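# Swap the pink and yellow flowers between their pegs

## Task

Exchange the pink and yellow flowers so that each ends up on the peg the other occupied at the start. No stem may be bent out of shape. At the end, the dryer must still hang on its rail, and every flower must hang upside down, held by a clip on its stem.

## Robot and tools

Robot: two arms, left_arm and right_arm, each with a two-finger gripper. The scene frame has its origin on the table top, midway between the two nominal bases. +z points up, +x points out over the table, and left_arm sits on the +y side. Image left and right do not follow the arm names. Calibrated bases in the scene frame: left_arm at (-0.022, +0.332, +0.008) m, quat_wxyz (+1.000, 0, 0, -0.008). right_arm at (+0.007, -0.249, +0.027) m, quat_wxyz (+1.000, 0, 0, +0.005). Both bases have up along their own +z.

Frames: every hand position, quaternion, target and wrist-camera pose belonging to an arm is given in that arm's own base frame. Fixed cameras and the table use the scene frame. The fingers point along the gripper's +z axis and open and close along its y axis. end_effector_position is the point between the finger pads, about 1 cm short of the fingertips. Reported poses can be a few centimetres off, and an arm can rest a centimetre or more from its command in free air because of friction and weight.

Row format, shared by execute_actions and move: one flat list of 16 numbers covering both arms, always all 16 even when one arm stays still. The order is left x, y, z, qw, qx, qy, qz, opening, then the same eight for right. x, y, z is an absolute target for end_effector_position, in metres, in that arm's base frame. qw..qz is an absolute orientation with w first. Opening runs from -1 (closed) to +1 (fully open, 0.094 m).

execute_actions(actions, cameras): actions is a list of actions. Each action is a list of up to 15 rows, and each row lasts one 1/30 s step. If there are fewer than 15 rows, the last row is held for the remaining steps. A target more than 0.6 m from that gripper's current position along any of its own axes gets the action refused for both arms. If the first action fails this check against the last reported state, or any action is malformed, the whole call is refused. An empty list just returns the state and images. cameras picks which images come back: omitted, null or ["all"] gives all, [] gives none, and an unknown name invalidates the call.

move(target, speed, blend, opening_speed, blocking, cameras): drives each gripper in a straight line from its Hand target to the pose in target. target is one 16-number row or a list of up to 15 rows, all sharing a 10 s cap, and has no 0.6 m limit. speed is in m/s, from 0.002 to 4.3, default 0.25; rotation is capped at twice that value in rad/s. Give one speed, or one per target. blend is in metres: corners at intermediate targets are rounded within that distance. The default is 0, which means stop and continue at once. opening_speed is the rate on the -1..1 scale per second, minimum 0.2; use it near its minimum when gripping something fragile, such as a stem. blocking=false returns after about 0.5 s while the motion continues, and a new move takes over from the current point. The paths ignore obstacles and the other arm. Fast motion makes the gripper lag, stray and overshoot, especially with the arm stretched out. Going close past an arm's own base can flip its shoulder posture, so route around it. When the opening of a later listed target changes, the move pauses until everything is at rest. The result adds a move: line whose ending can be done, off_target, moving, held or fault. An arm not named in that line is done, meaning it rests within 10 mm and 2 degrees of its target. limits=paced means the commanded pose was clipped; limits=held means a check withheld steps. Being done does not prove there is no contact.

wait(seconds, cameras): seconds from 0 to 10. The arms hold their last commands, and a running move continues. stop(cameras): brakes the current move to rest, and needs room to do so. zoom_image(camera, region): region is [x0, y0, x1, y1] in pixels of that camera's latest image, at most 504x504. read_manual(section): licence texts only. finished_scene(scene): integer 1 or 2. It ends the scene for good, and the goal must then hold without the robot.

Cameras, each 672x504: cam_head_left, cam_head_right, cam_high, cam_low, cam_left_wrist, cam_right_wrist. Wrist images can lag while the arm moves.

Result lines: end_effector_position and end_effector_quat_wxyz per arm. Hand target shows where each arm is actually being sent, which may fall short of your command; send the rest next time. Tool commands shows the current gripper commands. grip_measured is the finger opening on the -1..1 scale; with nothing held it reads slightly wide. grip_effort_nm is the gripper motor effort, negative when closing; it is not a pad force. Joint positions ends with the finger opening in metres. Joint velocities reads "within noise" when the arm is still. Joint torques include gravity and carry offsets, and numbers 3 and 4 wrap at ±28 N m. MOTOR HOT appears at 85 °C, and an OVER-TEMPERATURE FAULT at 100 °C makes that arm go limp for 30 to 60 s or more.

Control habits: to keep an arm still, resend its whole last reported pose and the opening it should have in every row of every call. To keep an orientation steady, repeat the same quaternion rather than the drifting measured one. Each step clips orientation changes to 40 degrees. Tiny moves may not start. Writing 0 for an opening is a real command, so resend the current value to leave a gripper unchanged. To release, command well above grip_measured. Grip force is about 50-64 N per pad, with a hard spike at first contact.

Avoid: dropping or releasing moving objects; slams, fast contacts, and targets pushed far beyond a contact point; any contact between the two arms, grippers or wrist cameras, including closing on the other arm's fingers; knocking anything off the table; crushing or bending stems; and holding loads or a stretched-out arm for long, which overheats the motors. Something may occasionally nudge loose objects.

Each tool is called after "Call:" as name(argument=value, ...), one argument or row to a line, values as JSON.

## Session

Scene 1 done. Now scene 2.

Call:
execute_actions(
  actions=[],
)

Scene clock: 0.00 s.
left_arm: end_effector_position=(+0.1502, +0.1552, +0.1226) grip_measured=+1.000 grip_effort_nm=n/a end_effector_quat_wxyz=(+0.410, -0.011, +0.908, -0.082) | right_arm: end_effector_position=(+0.4649, -0.2515, +0.3685) grip_measured=+1.000 grip_effort_nm=n/a end_effector_quat_wxyz=(+0.321, +0.128, +0.922, -0.178)
Joint positions: left_arm=[1.451 0.901 0.465 -1.211 0.86 1.461 0.094] | right_arm=[-0.453 1.291 1.385 -0.923 0.13 -0.227 0.094]
Joint velocities: within noise
Joint torques (N m): no reading
Heat: left arm: hottest elbow 46 °C; right arm: hottest elbow 32 °C.
Hand target: left_arm +0.1513, +0.1642, +0.1316; +0.411, -0.006, +0.909, -0.069 | right_arm +0.4691, -0.2536, +0.3820; +0.332, +0.128, +0.917, -0.181
Tool commands: left_gripper/opening=+1.0 right_gripper/opening=+1.0
camera_calibration:
cam_left_wrist: T_world_to_cam=[[-0.0514205, -0.98821, 0.144214, 0.143308], [-0.915929, -0.0108882, -0.401192, 0.227137], [0.398032, -0.152719, -0.90457, 0.165314], [0, 0, 0, 1]] pos_world=[0.14961, 0.169338, 0.219996]
cam_right_wrist: T_world_to_cam=[[-0.34017, -0.907449, 0.246619, -0.162038], [-0.922969, 0.271982, -0.272312, 0.639034], [0.180034, -0.320254, -0.930067, 0.265377], [0, 0, 0, 1]] pos_world=[0.486911, -0.235859, 0.460797]

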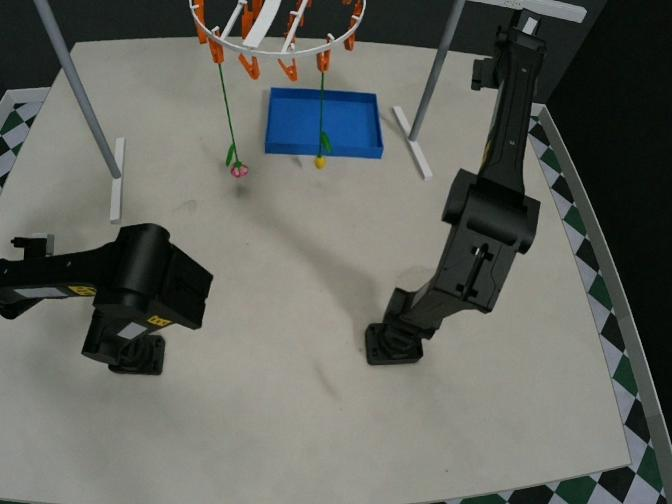

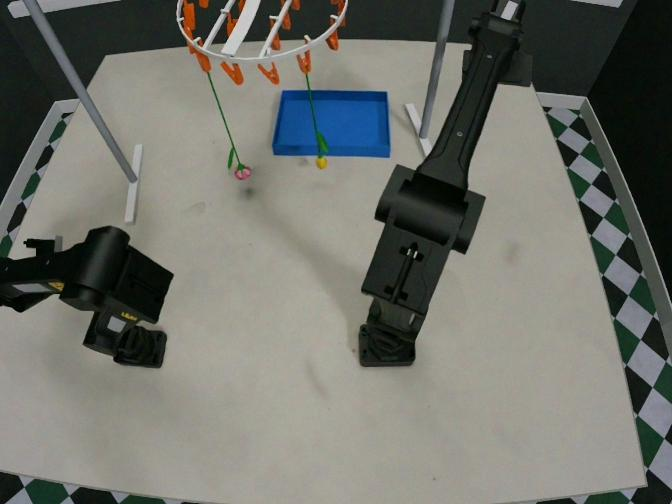

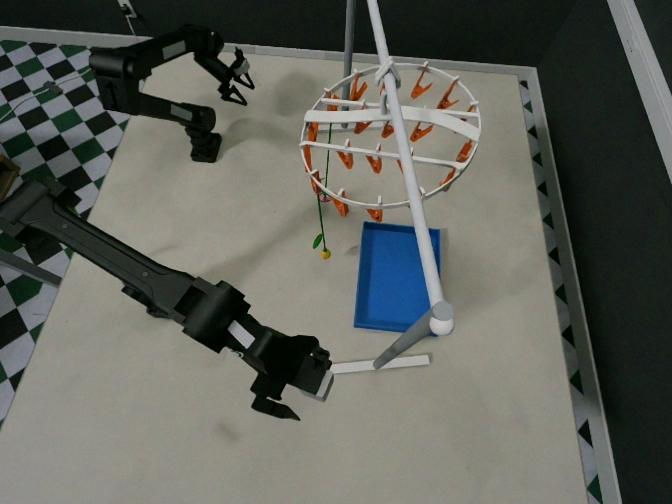

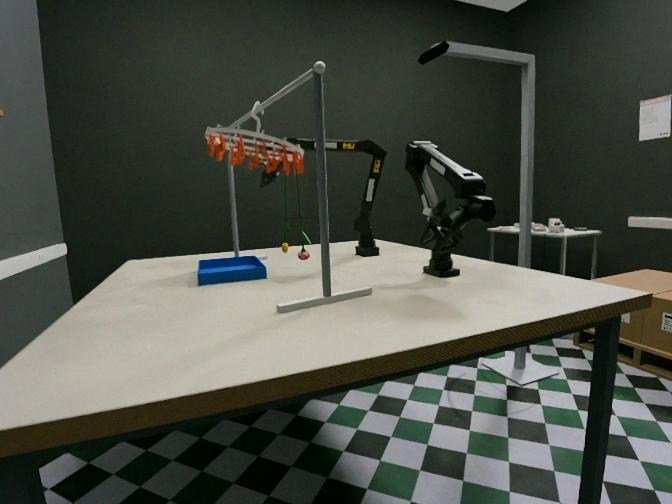

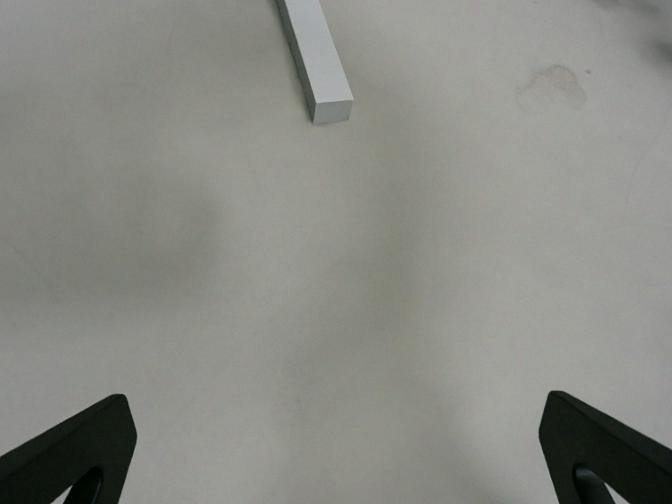

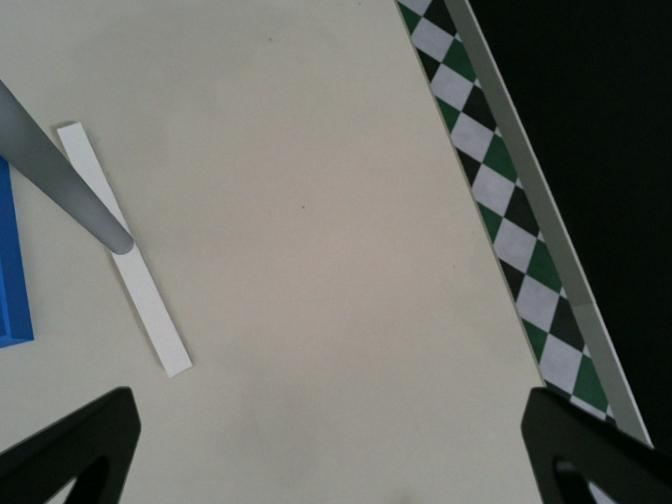

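Call:
zoom_image(
  camera="cam_high",
  region=[280, 50, 500, 270],
)

Call:
zoom_image(
  camera="cam_head_left",
  region=[180, 0, 380, 190],
)

Call:
zoom_image(
  camera="cam_low",
  region=[180, 90, 340, 270],
)

Scaled by 2.291 from the camera's 672x504 image, which has a finer 960x720 frame.

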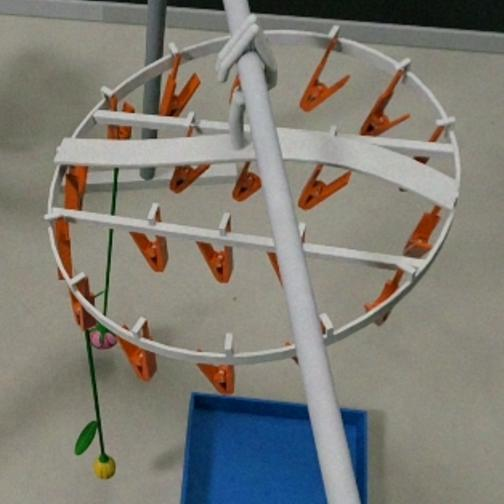

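Scaled by 2.520 from the camera's 672x504 image, which has a finer 960x720 frame.

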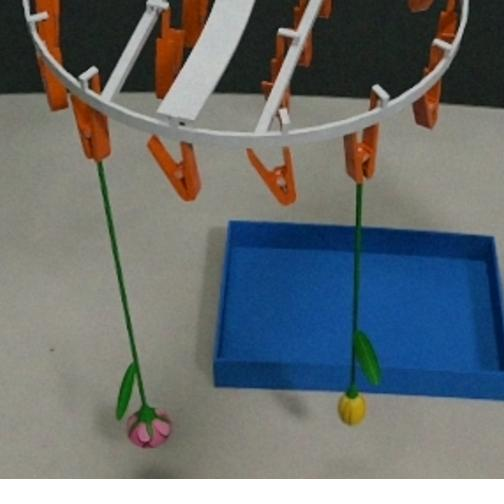

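Scaled by 2.800 from the camera's 672x504 image, which has a finer 960x720 frame.

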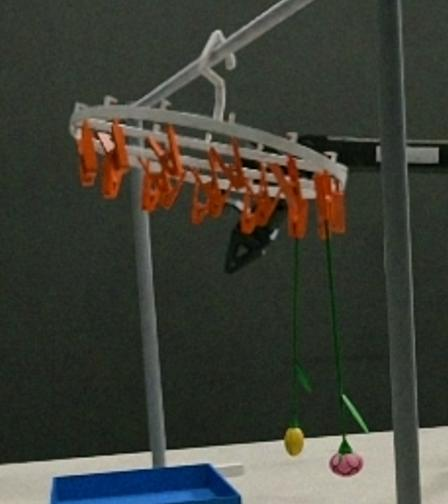

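Call:
move(
  target=[
    [0.30,0.12,0.25,0.8214,0.1362,0.5083,-0.2201,0.0,0.36,-0.20,0.44,0.7083,-0.2699,0.5534,0.3455,0.1],
    [0.33,-0.15,0.30,0.8214,0.1362,0.5083,-0.2201,0.0,0.34,-0.038,0.463,0.7083,-0.2699,0.5534,0.3455,0.1],
  ],
  speed=0.2,
  blend=0.05,
  cameras=["cam_left_wrist","cam_high","cam_right_wrist"],
)

Scene clock: 20.43 s.
left_arm: end_effector_position=(+0.3153, -0.1459, +0.2828) grip_measured=+0.002 grip_effort_nm=-0.125 end_effector_quat_wxyz=(+0.554, +0.514, +0.486, -0.440) | right_arm: end_effector_position=(+0.3407, -0.0424, +0.4654) grip_measured=+0.101 grip_effort_nm=-0.076 end_effector_quat_wxyz=(+0.635, -0.314, +0.636, +0.306)
Joint positions: left_arm=[0.086 1.182 0.777 -1.036 1.57 1.584 0.047] | right_arm=[-0.647 0.914 0.971 -0.429 -1.554 -0.382 0.052]
Joint velocities: within noise
Joint torques (N m): left_arm=[1.67 -4.72 11.1 1.16 0.74 0.08] | right_arm=[1.26 -3.84 8.08 1.92 -0.34 0.17]
Heat: left arm: hottest elbow 51 °C; right arm: hottest elbow 37 °C.
Hand target: left_arm +0.3283, -0.1484, +0.3000; +0.565, +0.530, +0.466, -0.427 | right_arm +0.3399, -0.0381, +0.4631; +0.632, -0.316, +0.635, +0.313
Off the commanded pose: left_arm 0.023 m, 59 deg; orientation clipped | right_arm 0.005 m, 14 deg.
joint sent to its limit (left arm) — joint 5 (wrist yaw), upper limit. The joint targets are off in orientation, not in position.
joint sent to its limit (right arm) — joint 5 (wrist yaw), lower limit. The joint targets are off in orientation, not in position.
move: off_target (left_arm, right_arm); limits=paced
camera_calibration:
cam_left_wrist: T_world_to_cam=[[-0.98371, -0.0897757, -0.15574, 0.341022], [0.102473, 0.431766, -0.896146, 0.322737], [0.147695, -0.897507, -0.415533, 0.0303872], [0, 0, 0, 1]] pos_world=[0.297907, -0.0814584, 0.354957]
cam_right_wrist: T_world_to_cam=[[0.79208, -0.610132, 0.0186902, -0.30555], [-0.243525, -0.343927, -0.906868, 0.531617], [0.559737, 0.71376, -0.421, 0.122412], [0, 0, 0, 1]] pos_world=[0.302963, -0.0909612, 0.539353]
Images, in order (width x height): cam_high 672x504, cam_left_wrist 672x504, cam_right_wrist 672x504.

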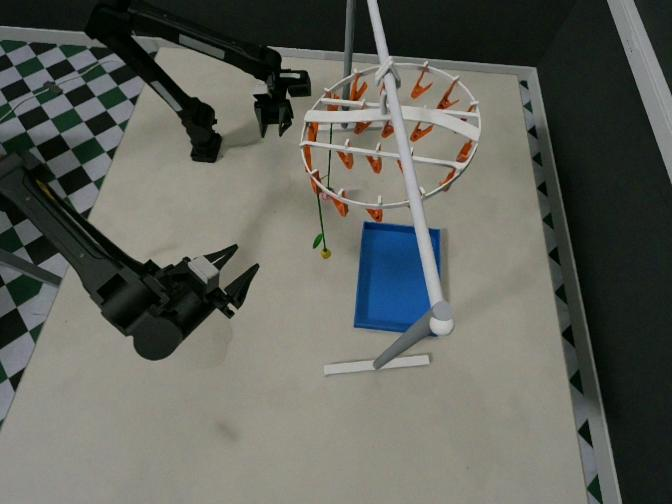

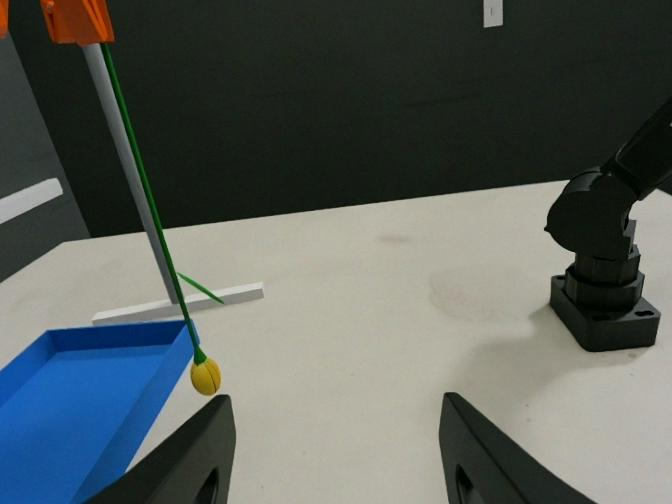

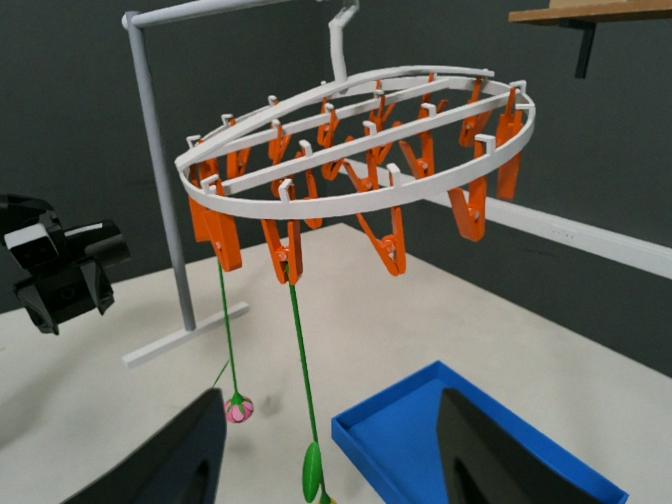

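Call:
move(
  target=[
    [0.33,-0.02,0.30,0.848,0,0.53,0,0.0,0.34,-0.12,0.42,0.788,0,0.6157,0,0.1],
    [0.33,-0.02,0.30,0.848,0,0.53,0,0.0,0.34,-0.06,0.44,0.7583,-0.1666,0.5925,0.2132,0.1],
  ],
  speed=0.2,
  cameras=["cam_left_wrist","cam_high","cam_right_wrist"],
)

Scene clock: 31.23 s.
left_arm: end_effector_position=(+0.3316, -0.0218, +0.2955) grip_measured=+0.002 grip_effort_nm=-0.125 end_effector_quat_wxyz=(+0.644, +0.438, +0.556, -0.291) | right_arm: end_effector_position=(+0.3369, -0.0573, +0.4147) grip_measured=+0.101 grip_effort_nm=-0.071 end_effector_quat_wxyz=(+0.749, -0.154, +0.605, +0.221)
Joint positions: left_arm=[0.48 1.1 0.751 -1.025 1.57 1.618 0.047] | right_arm=[-0.636 0.812 0.513 0.825 -1.117 0.519 0.052]
Joint velocities: within noise
Joint torques (N m): left_arm=[3.43 -5.83 7.49 0.64 0.74 0.06] | right_arm=[0.32 -0.26 12.19 1.88 0.22 0.19]
Heat: left arm: hottest elbow 52 °C; right arm: hottest elbow 38 °C.
Hand target: left_arm +0.3296, -0.0192, +0.3000; +0.649, +0.439, +0.553, -0.282 | right_arm +0.3389, -0.0595, +0.4393; +0.758, -0.167, +0.593, +0.213
Off the commanded pose: left_arm 0.005 m, 66 deg; orientation clipped | right_arm 0.026 m, 2 deg.
joint sent to its limit (left arm) — joint 5 (wrist yaw), upper limit. The joint targets are off in orientation, not in position.
move: off_target (left_arm, right_arm); limits=paced
camera_calibration:
cam_left_wrist: T_world_to_cam=[[-0.855432, -0.45098, -0.254661, 0.34898], [0.00844602, 0.479492, -0.877506, 0.305584], [0.517846, -0.752798, -0.406364, 0.0224919], [0, 0, 0, 1]] pos_world=[0.2843, 0.0277895, 0.366164]
cam_right_wrist: T_world_to_cam=[[0.520309, -0.853546, -0.0271667, -0.214038], [-0.18844, -0.083726, -0.978509, 0.505695], [0.832928, 0.514246, -0.204405, -0.0795229], [0, 0, 0, 1]] pos_world=[0.272896, -0.0994575, 0.472757]
Images, in order (width x height): cam_high 672x504, cam_left_wrist 672x504, cam_right_wrist 672x504.

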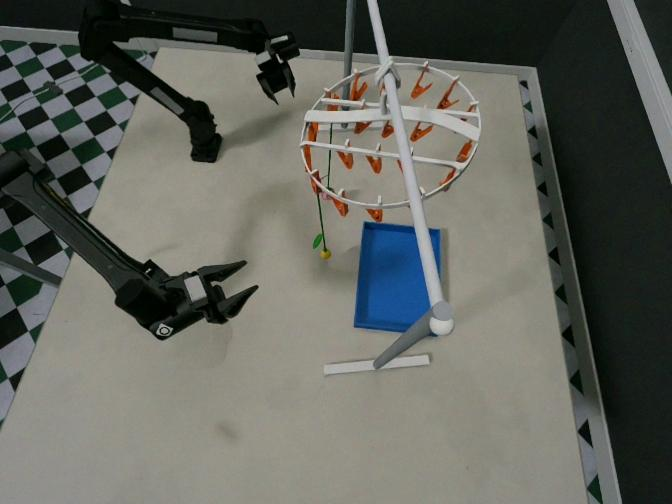

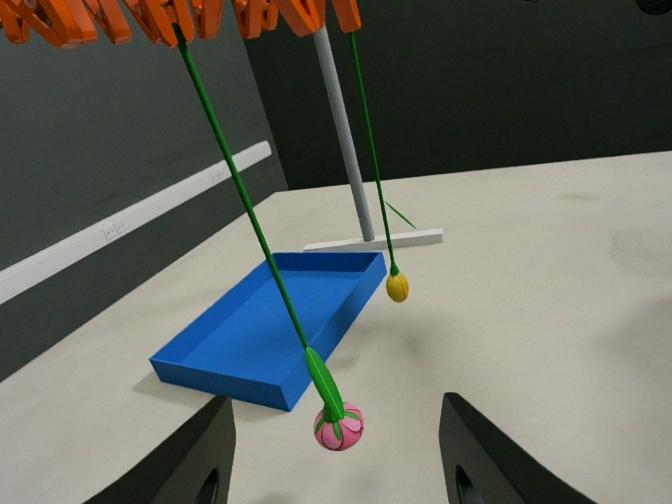

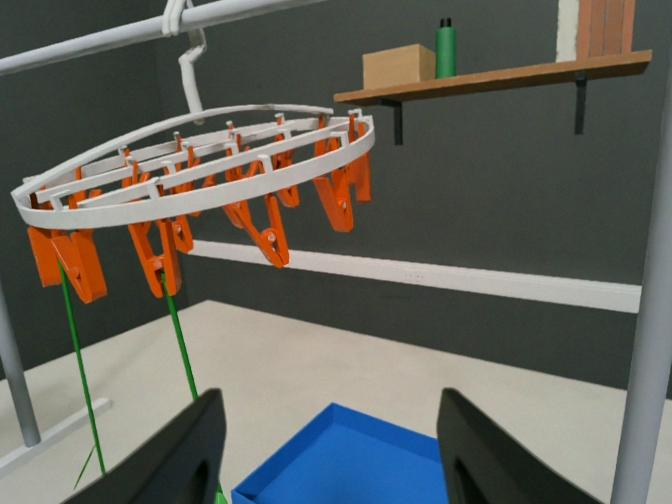

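Call:
move(
  target=[0.30,0.02,0.28,0.0848,-0.2326,0.9687,0.0204,0.0,0.34,-0.038,0.463,0.7283,-0.2356,0.5690,0.3017,0.1],
  speed=0.3,
  cameras=["cam_right_wrist"],
)

Scene clock: 43.90 s.
left_arm: end_effector_position=(+0.2869, +0.0227, +0.2579) grip_measured=+0.002 grip_effort_nm=-0.120 end_effector_quat_wxyz=(+0.066, -0.233, +0.970, +0.023) | right_arm: end_effector_position=(+0.3356, -0.0395, +0.4408) grip_measured=+0.101 grip_effort_nm=-0.071 end_effector_quat_wxyz=(+0.723, -0.217, +0.580, +0.306)
Joint positions: left_arm=[0.038 1.006 1.045 -1.49 -0.071 -0.429 0.047] | right_arm=[-0.623 0.964 0.595 1.274 -1.269 0.924 0.052]
Joint velocities: within noise
Joint torques (N m): left_arm=[1.61 -3.37 12.16 0.29 -0.14 -0.05] | right_arm=[1.55 -1.85 11.79 1.25 0.43 0.18]
Heat: left arm: hottest elbow 55 °C; right arm: hottest elbow 40 °C.
Hand target: left_arm +0.2991, +0.0200, +0.2796; +0.085, -0.233, +0.969, +0.020 | right_arm +0.3388, -0.0378, +0.4624; +0.728, -0.235, +0.569, +0.301
Off the commanded pose: left_arm 0.026 m, 2 deg | right_arm 0.023 m, 3 deg.
move: off_target (left_arm, right_arm)
camera_calibration:
cam_right_wrist: T_world_to_cam=[[0.696879, -0.716531, -0.0306883, -0.249735], [-0.158172, -0.111816, -0.98106, 0.522281], [0.699529, 0.688535, -0.191258, -0.0364041], [0, 0, 0, 1]] pos_world=[0.282111, -0.0954777, 0.497762]
Images, in order (width x height): cam_right_wrist 672x504.

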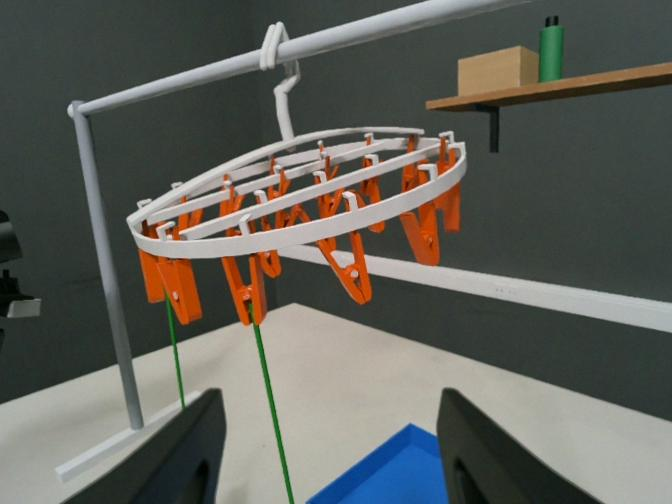

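Call:
zoom_image(
  camera="cam_right_wrist",
  region=[120, 120, 480, 400],
)

Call:
move(
  target=[
    [0.29,0.02,0.26,0.3827,0,0.9239,0,0.0,0.34,-0.038,0.463,0.7283,-0.2356,0.5690,0.3017,0.1],
    [0.29,0.02,0.28,0.6088,0,0.7934,0,0.0,0.34,-0.038,0.463,0.7283,-0.2356,0.5690,0.3017,0.1],
    [0.31,0.0,0.32,0.848,0,0.53,0,0.0,0.34,-0.038,0.463,0.7283,-0.2356,0.5690,0.3017,0.1],
  ],
  speed=0.3,
  cameras=["cam_left_wrist"],
)

Scaled by 1.400 from the camera's 672x504 image, which has a finer 960x720 frame.

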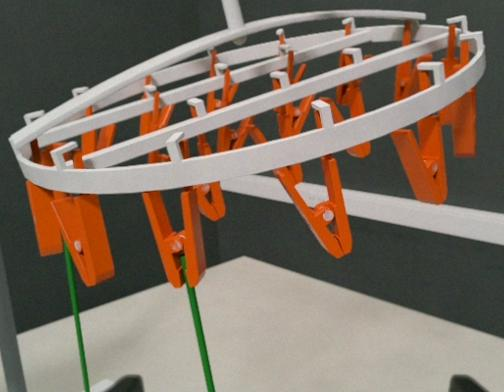

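Scene clock: 52.30 s.
left_arm: end_effector_position=(+0.3102, +0.0033, +0.3184) grip_measured=+0.002 grip_effort_nm=-0.120 end_effector_quat_wxyz=(+0.845, -0.002, +0.535, +0.004) | right_arm: end_effector_position=(+0.3356, -0.0394, +0.4407) grip_measured=+0.101 grip_effort_nm=-0.071 end_effector_quat_wxyz=(+0.723, -0.217, +0.580, +0.306)
Joint positions: left_arm=[0.016 0.66 0.099 1.004 0.006 -0.003 0.047] | right_arm=[-0.623 0.965 0.595 1.276 -1.27 0.926 0.052]
Joint velocities: within noise
Joint torques (N m): left_arm=[1.67 1.2 7.64 2.76 -0.07 0.07] | right_arm=[1.49 -1.9 11.81 1.22 0.45 0.17]
Heat: left arm: hottest elbow 56 °C; right arm: hottest elbow 42 °C.
Hand target: left_arm +0.3100, +0.0000, +0.3201; +0.848, +0.000, +0.530, +0.000 | right_arm +0.3388, -0.0378, +0.4623; +0.728, -0.235, +0.569, +0.301
Off the commanded pose: left_arm 0.004 m, 1 deg | right_arm 0.023 m, 3 deg.
move: off_target (right_arm)
camera_calibration:
cam_left_wrist: T_world_to_cam=[[0.0193584, -0.99976, -0.0102992, 0.000463659], [0.00803069, 0.0104562, -0.999913, 0.35456], [0.99978, 0.0192741, 0.00823118, -0.222375], [0, 0, 0, 1]] pos_world=[0.21947, 0.00104225, 0.356365]
Images, in order (width x height): cam_left_wrist 672x504.

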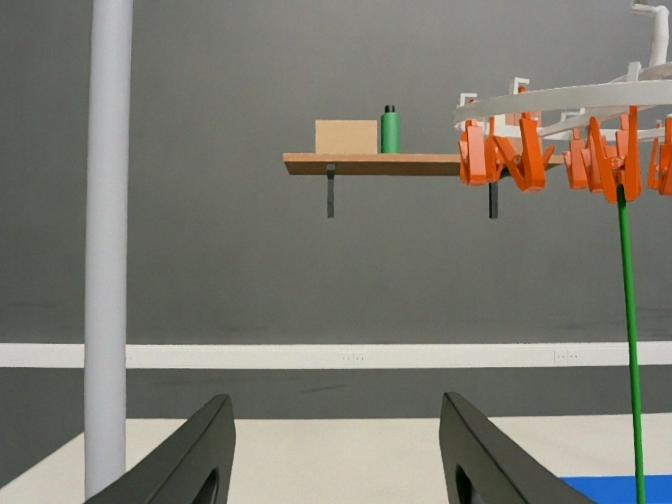

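Call:
move(
  target=[0.31,-0.12,0.36,0.8351,0.092,0.5219,-0.1473,0.0,0.34,-0.038,0.463,0.7283,-0.2356,0.5690,0.3017,0.1],
  speed=0.2,
  cameras=["cam_left_wrist"],
)

Call:
zoom_image(
  camera="cam_left_wrist",
  region=[150, 60, 600, 360],
)

Scene clock: 71.00 s.
left_arm: end_effector_position=(+0.3038, -0.1139, +0.3289) grip_measured=+0.002 grip_effort_nm=-0.120 end_effector_quat_wxyz=(+0.822, +0.092, +0.544, -0.145) | right_arm: end_effector_position=(+0.3357, -0.0395, +0.4406) grip_measured=+0.101 grip_effort_nm=-0.081 end_effector_quat_wxyz=(+0.723, -0.217, +0.580, +0.306)
Joint positions: left_arm=[-0.372 0.653 0.156 0.899 -0.029 0.005 0.047] | right_arm=[-0.623 0.966 0.595 1.277 -1.27 0.926 0.052]
Joint velocities: within noise
Joint torques (N m): left_arm=[1.79 0.73 12.01 1.88 -0.07 0.15] | right_arm=[1.38 -1.9 11.84 1.21 0.44 0.17]
Heat: left arm: hottest elbow 55 °C; right arm: hottest elbow 46 °C.
Hand target: left_arm +0.3080, -0.1191, +0.3594; +0.835, +0.092, +0.522, -0.147 | right_arm +0.3389, -0.0379, +0.4623; +0.728, -0.235, +0.569, +0.301
Off the commanded pose: left_arm 0.032 m, 3 deg | right_arm 0.023 m, 3 deg.
move: off_target (left_arm, right_arm)
camera_calibration:
cam_left_wrist: T_world_to_cam=[[-0.327905, -0.944703, -0.00386906, -0.00678734], [-0.0286844, 0.0140498, -0.99949, 0.377741], [0.944275, -0.327627, -0.0317052, -0.22335], [0, 0, 0, 1]] pos_world=[0.219514, -0.0848947, 0.370441]
Images, in order (width x height): cam_left_wrist 672x504.

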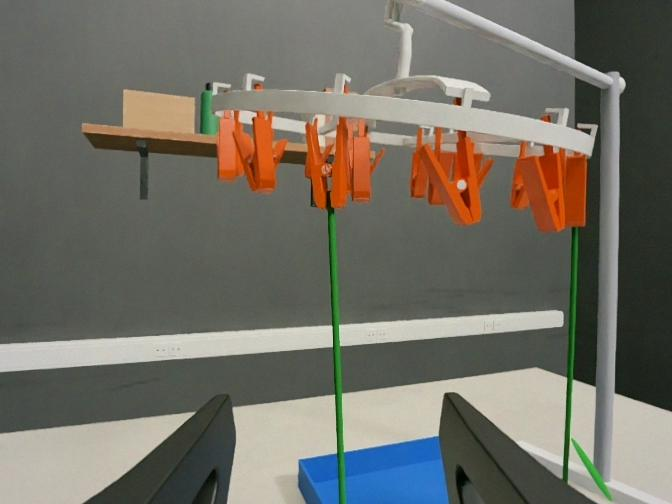

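Scaled by 1.120 from the camera's 672x504 image, which has a finer 960x720 frame.

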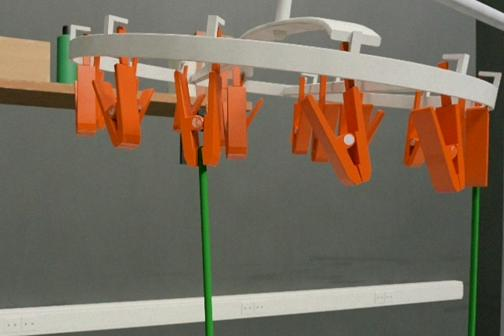

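Call:
move(
  target=[0.376,-0.131,0.455,0.7693,0.1332,0.6011,-0.1705,0.1,0.34,-0.038,0.463,0.7283,-0.2356,0.5690,0.3017,0.1],
  speed=0.15,
  cameras=["cam_left_wrist"],
)

Scene clock: 99.90 s.
left_arm: end_effector_position=(+0.3699, -0.1335, +0.4200) grip_measured=+0.098 grip_effort_nm=0.051 end_effector_quat_wxyz=(+0.755, +0.139, +0.618, -0.169) | right_arm: end_effector_position=(+0.3356, -0.0395, +0.4407) grip_measured=+0.101 grip_effort_nm=-0.076 end_effector_quat_wxyz=(+0.723, -0.217, +0.580, +0.306)
Joint positions: left_arm=[-0.272 0.698 0.554 0.347 0.167 -0.033 0.052] | right_arm=[-0.623 0.966 0.595 1.277 -1.27 0.926 0.052]
Joint velocities: within noise
Joint torques (N m): left_arm=[3.37 -0.91 13.46 1.7 0.12 -0.06] | right_arm=[1.49 -1.79 11.79 1.25 0.45 0.17]
Heat: left arm: hottest elbow 64 °C; right arm: hottest elbow 50 °C.
Hand target: left_arm +0.3737, -0.1304, +0.4541; +0.770, +0.133, +0.601, -0.170 | right_arm +0.3389, -0.0379, +0.4623; +0.728, -0.235, +0.569, +0.301
Off the commanded pose: left_arm 0.036 m, 3 deg | right_arm 0.023 m, 3 deg.
move: off_target (left_arm, right_arm)
camera_calibration:
cam_left_wrist: T_world_to_cam=[[-0.420988, -0.906965, -0.0135762, 0.0402632], [-0.205261, 0.109834, -0.972525, 0.537699], [0.883537, -0.406634, -0.232403, -0.193055], [0, 0, 0, 1]] pos_world=[0.29789, -0.101043, 0.478606]
Images, in order (width x height): cam_left_wrist 672x504.

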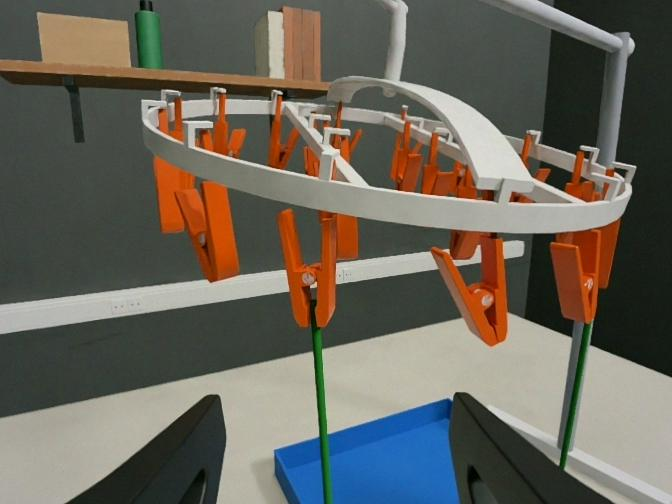

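Call:
execute_actions(
  actions=[],
)

Scene clock: 120.40 s.
left_arm: end_effector_position=(+0.3699, -0.1335, +0.4199) grip_measured=+0.098 grip_effort_nm=0.051 end_effector_quat_wxyz=(+0.755, +0.139, +0.618, -0.170) | right_arm: end_effector_position=(+0.3356, -0.0395, +0.4407) grip_measured=+0.101 grip_effort_nm=-0.076 end_effector_quat_wxyz=(+0.723, -0.217, +0.580, +0.306)
Joint positions: left_arm=[-0.272 0.698 0.554 0.347 0.167 -0.033 0.052] | right_arm=[-0.623 0.966 0.595 1.277 -1.27 0.926 0.052]
Joint velocities: within noise
Joint torques (N m): left_arm=[3.37 -0.91 13.45 1.62 0.12 -0.06] | right_arm=[1.32 -1.73 11.82 1.21 0.43 0.17]
Heat: left arm: hottest elbow 66 °C; right arm: hottest elbow 52 °C.
Hand target: left_arm +0.3737, -0.1304, +0.4541; +0.769, +0.133, +0.601, -0.171 | right_arm +0.3388, -0.0379, +0.4623; +0.728, -0.235, +0.569, +0.301
Tool commands: left_gripper/opening=+0.1 right_gripper/opening=+0.1
Off the commanded pose: left_arm 0.036 m, 3 deg | right_arm 0.023 m, 3 deg.
camera_calibration:
cam_left_wrist: T_world_to_cam=[[-0.421375, -0.90679, -0.013215, 0.040224], [-0.205728, 0.109771, -0.972433, 0.537789], [0.883244, -0.40704, -0.232807, -0.192815], [0, 0, 0, 1]] pos_world=[0.29789, -0.101042, 0.478607]
cam_right_wrist: T_world_to_cam=[[0.697457, -0.715944, -0.0312815, -0.24969], [-0.158408, -0.111452, -0.981063, 0.52229], [0.6989, 0.689205, -0.191144, -0.0362405], [0, 0, 0, 1]] pos_world=[0.282211, -0.0955767, 0.497662]

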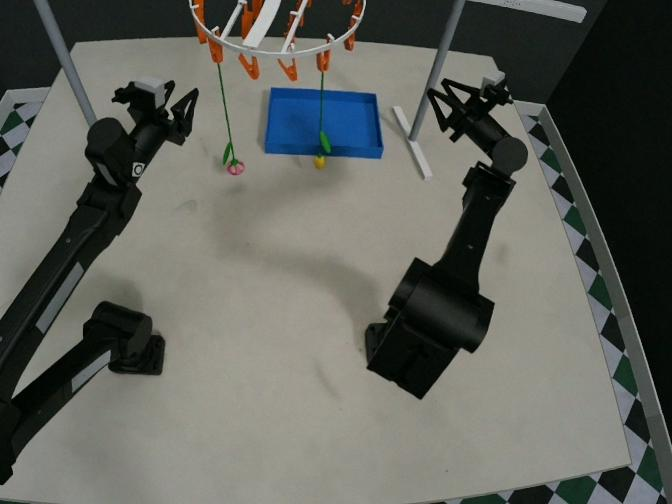

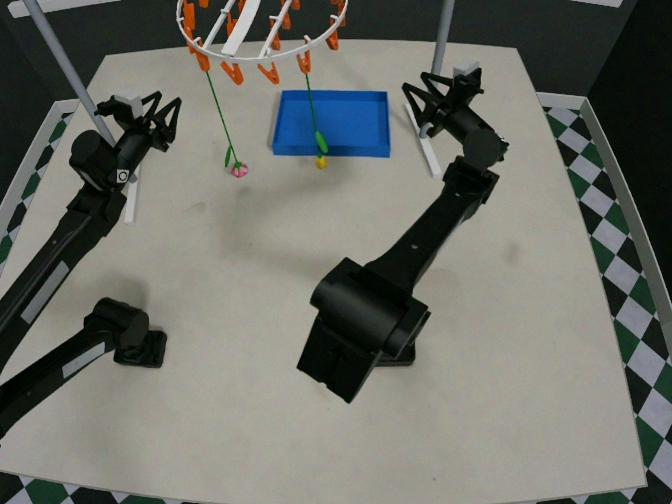

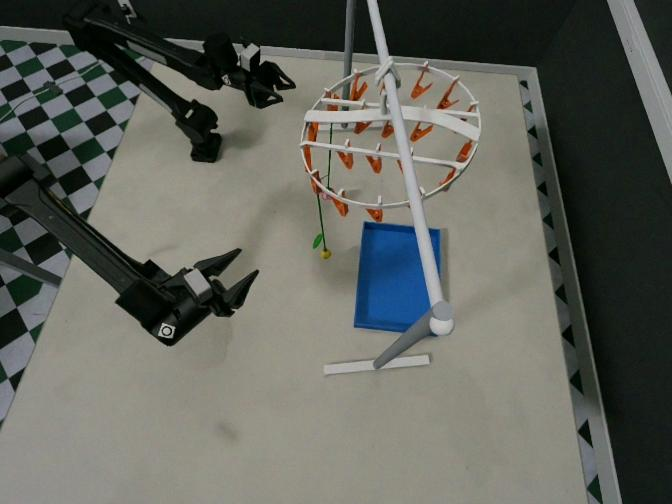

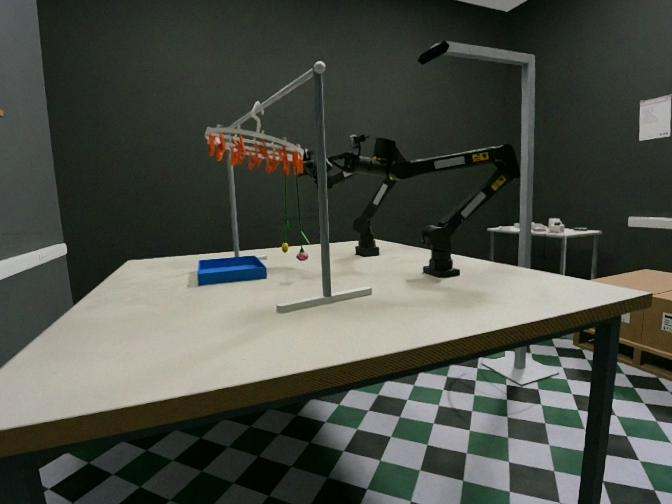

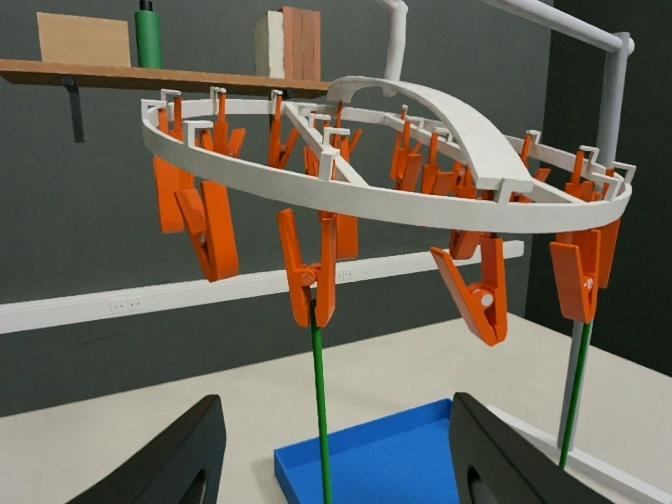

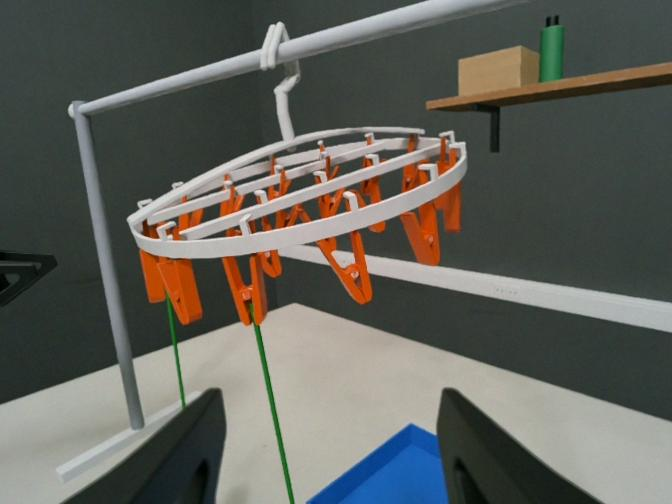

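Call:
zoom_image(
  camera="cam_right_wrist",
  region=[90, 170, 340, 360],
)

Call:
zoom_image(
  camera="cam_left_wrist",
  region=[160, 160, 460, 385],
)

Scaled by 2.016 from the camera's 672x504 image, which has a finer 960x720 frame.

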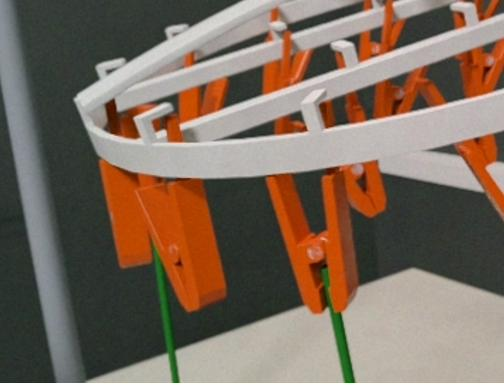

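Scaled by 1.680 from the camera's 672x504 image, which has a finer 960x720 frame.

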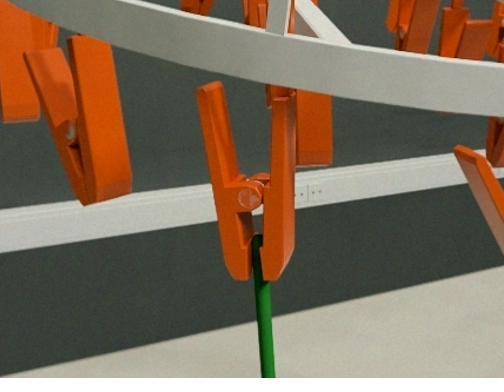

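Call:
zoom_image(
  camera="cam_head_left",
  region=[170, 0, 390, 110],
)

Call:
zoom_image(
  camera="cam_left_wrist",
  region=[400, 100, 672, 400],
)

Scaled by 2.291 from the camera's 672x504 image, which has a finer 960x720 frame.

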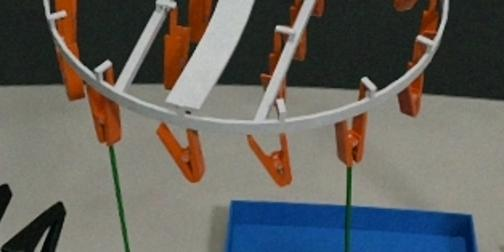

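Scaled by 1.680 from the camera's 672x504 image, which has a finer 960x720 frame.

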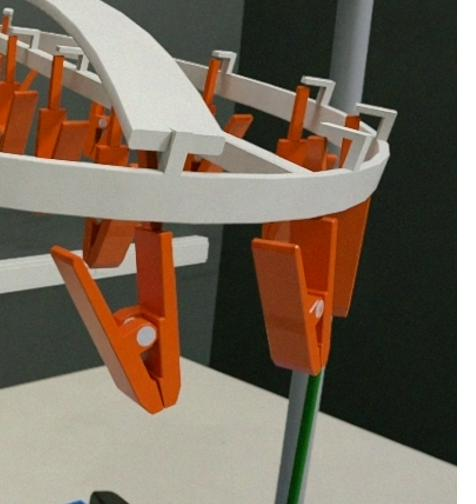

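Call:
move(
  target=[0.451,-0.147,0.470,0.7646,0.1489,0.5974,-0.1906,0.1,0.34,-0.038,0.463,0.7283,-0.2356,0.5690,0.3017,0.1],
  speed=0.1,
  cameras=["cam_left_wrist"],
)

Scene clock: 146.17 s.
left_arm: end_effector_position=(+0.4421, -0.1495, +0.4297) grip_measured=+0.098 grip_effort_nm=0.056 end_effector_quat_wxyz=(+0.741, +0.154, +0.625, -0.190) | right_arm: end_effector_position=(+0.3356, -0.0395, +0.4407) grip_measured=+0.101 grip_effort_nm=-0.081 end_effector_quat_wxyz=(+0.723, -0.217, +0.580, +0.306)
Joint positions: left_arm=[-0.231 0.951 0.71 0.418 0.257 -0.056 0.052] | right_arm=[-0.623 0.966 0.595 1.277 -1.27 0.926 0.052]
Joint velocities: within noise
Joint torques (N m): left_arm=[3.31 -3.43 13.29 2.99 0.12 -0.06] | right_arm=[1.38 -1.79 11.82 1.22 0.44 0.17]
Heat: left arm: hottest elbow 69 °C; right arm: hottest elbow 54 °C.
Hand target: left_arm +0.4479, -0.1462, +0.4690; +0.765, +0.149, +0.597, -0.190 | right_arm +0.3388, -0.0379, +0.4623; +0.728, -0.235, +0.569, +0.301
Off the commanded pose: left_arm 0.041 m, 4 deg | right_arm 0.023 m, 3 deg.
move: off_target (left_arm, right_arm)
camera_calibration:
cam_left_wrist: T_world_to_cam=[[-0.467651, -0.883909, -0.00265504, 0.0757018], [-0.228173, 0.12362, -0.965741, 0.573061], [0.853955, -0.451024, -0.259495, -0.243012], [0, 0, 0, 1]] pos_world=[0.37368, -0.113533, 0.490569]
Images, in order (width x height): cam_left_wrist 672x504.

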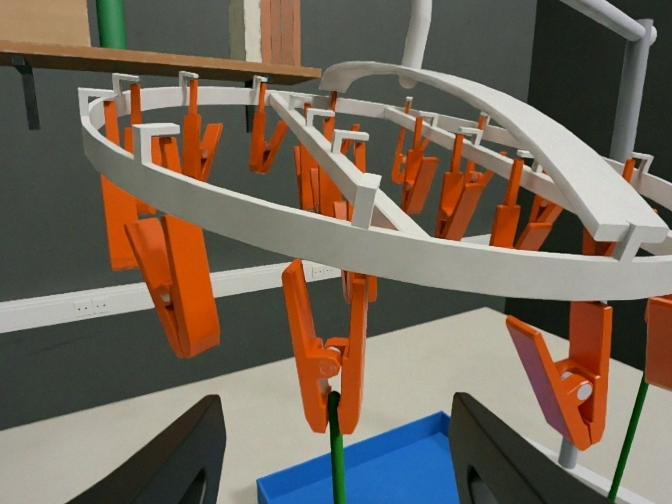

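Call:
move(
  target=[0.484,-0.162,0.479,0.7646,0.1489,0.5974,-0.1906,0.1,0.34,-0.038,0.463,0.7283,-0.2356,0.5690,0.3017,0.1],
  speed=0.06,
  cameras=["cam_left_wrist","cam_high","cam_right_wrist"],
)

Scene clock: 151.03 s.
left_arm: end_effector_position=(+0.4772, -0.1553, +0.4389) grip_measured=+0.098 grip_effort_nm=0.051 end_effector_quat_wxyz=(+0.742, +0.148, +0.627, -0.186) | right_arm: end_effector_position=(+0.3356, -0.0395, +0.4407) grip_measured=+0.101 grip_effort_nm=-0.071 end_effector_quat_wxyz=(+0.723, -0.217, +0.580, +0.306)
Joint positions: left_arm=[-0.231 1.052 0.797 0.431 0.243 -0.057 0.052] | right_arm=[-0.623 0.966 0.595 1.277 -1.27 0.926 0.052]
Joint velocities: within noise
Joint torques (N m): left_arm=[1.79 -4.66 13.22 2.96 -0.11 -0.01] | right_arm=[1.38 -1.85 11.78 1.24 0.43 0.18]
Heat: left arm: hottest elbow 70 °C; right arm: hottest elbow 54 °C.
Hand target: left_arm +0.4810, -0.1609, +0.4779; +0.765, +0.149, +0.597, -0.191 | right_arm +0.3388, -0.0379, +0.4623; +0.728, -0.235, +0.569, +0.301
Off the commanded pose: left_arm 0.041 m, 4 deg | right_arm 0.023 m, 3 deg.
move: off_target (left_arm, right_arm)
camera_calibration:
cam_left_wrist: T_world_to_cam=[[-0.455104, -0.890438, 0.000951945, 0.078381], [-0.232208, 0.11765, -0.965525, 0.59151], [0.859627, -0.439635, -0.26031, -0.273785], [0, 0, 0, 1]] pos_world=[0.408379, -0.120164, 0.499774]
cam_right_wrist: T_world_to_cam=[[0.697457, -0.715944, -0.0312815, -0.24969], [-0.158408, -0.111452, -0.981063, 0.52229], [0.6989, 0.689205, -0.191144, -0.0362405], [0, 0, 0, 1]] pos_world=[0.282211, -0.0955767, 0.497662]
Images, in order (width x height): cam_high 672x504, cam_left_wrist 672x504, cam_right_wrist 672x504.

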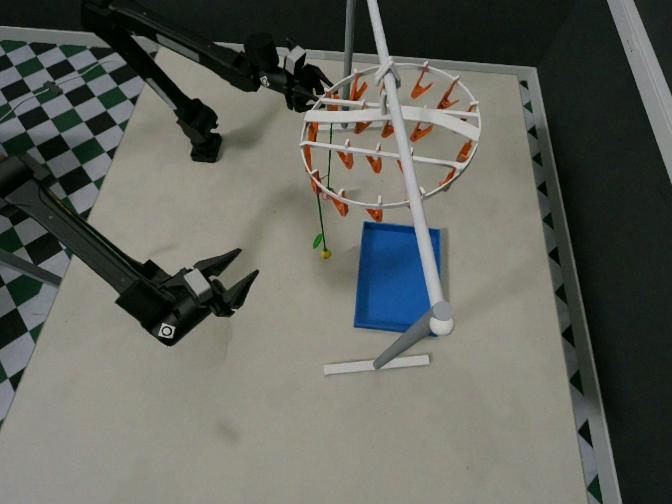

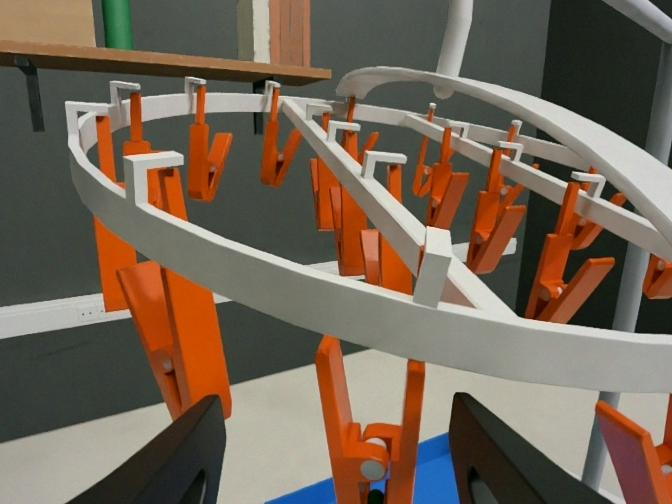

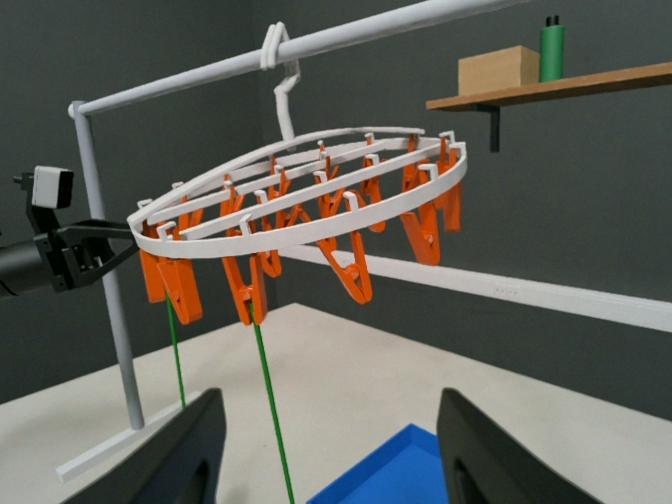

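Call:
move(
  target=[0.485,-0.174,0.479,0.7646,0.1489,0.5974,-0.1906,0.1,0.34,-0.038,0.463,0.7283,-0.2356,0.5690,0.3017,0.1],
  speed=0.06,
  cameras=["cam_left_wrist","cam_low"],
)

Scene clock: 154.87 s.
left_arm: end_effector_position=(+0.4785, -0.1666, +0.4390) grip_measured=+0.098 grip_effort_nm=0.046 end_effector_quat_wxyz=(+0.741, +0.146, +0.627, -0.188) | right_arm: end_effector_position=(+0.3356, -0.0395, +0.4407) grip_measured=+0.101 grip_effort_nm=-0.076 end_effector_quat_wxyz=(+0.723, -0.217, +0.580, +0.306)
Joint positions: left_arm=[-0.263 1.064 0.806 0.433 0.211 -0.057 0.052] | right_arm=[-0.623 0.966 0.595 1.277 -1.27 0.926 0.052]
Joint velocities: within noise
Joint torques (N m): left_arm=[1.79 -4.89 13.29 2.99 -0.11 0.09] | right_arm=[1.32 -2.02 11.79 1.21 0.44 0.17]
Heat: left arm: hottest elbow 71 °C; right arm: hottest elbow 54 °C.
Hand target: left_arm +0.4820, -0.1729, +0.4779; +0.765, +0.149, +0.597, -0.191 | right_arm +0.3388, -0.0379, +0.4623; +0.728, -0.235, +0.569, +0.301
Off the commanded pose: left_arm 0.041 m, 4 deg | right_arm 0.023 m, 3 deg.
move: off_target (left_arm, right_arm)
camera_calibration:
cam_left_wrist: T_world_to_cam=[[-0.455465, -0.890229, 0.00665333, 0.066682], [-0.23488, 0.112956, -0.965439, 0.59368], [0.85871, -0.441286, -0.260545, -0.279562], [0, 0, 0, 1]] pos_world=[0.409878, -0.131064, 0.49988]
Images, in order (width x height): cam_low 672x504, cam_left_wrist 672x504.

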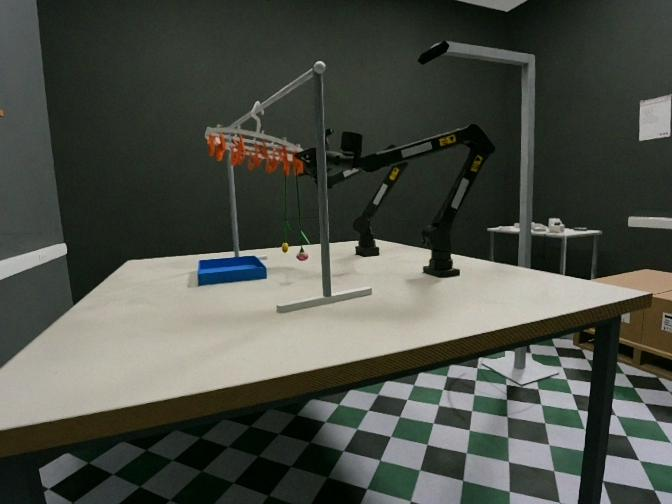

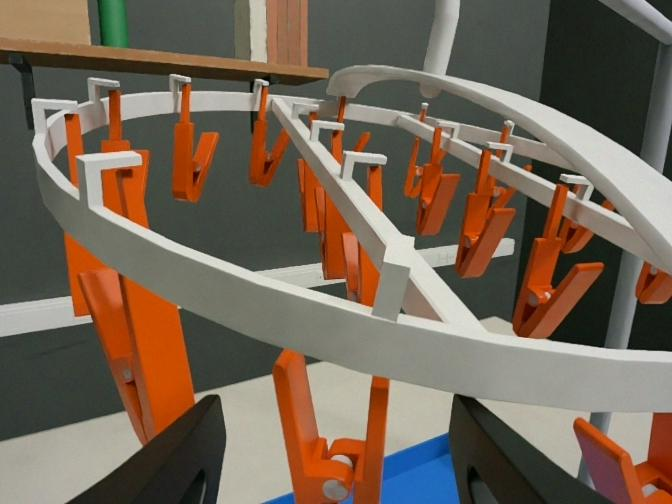

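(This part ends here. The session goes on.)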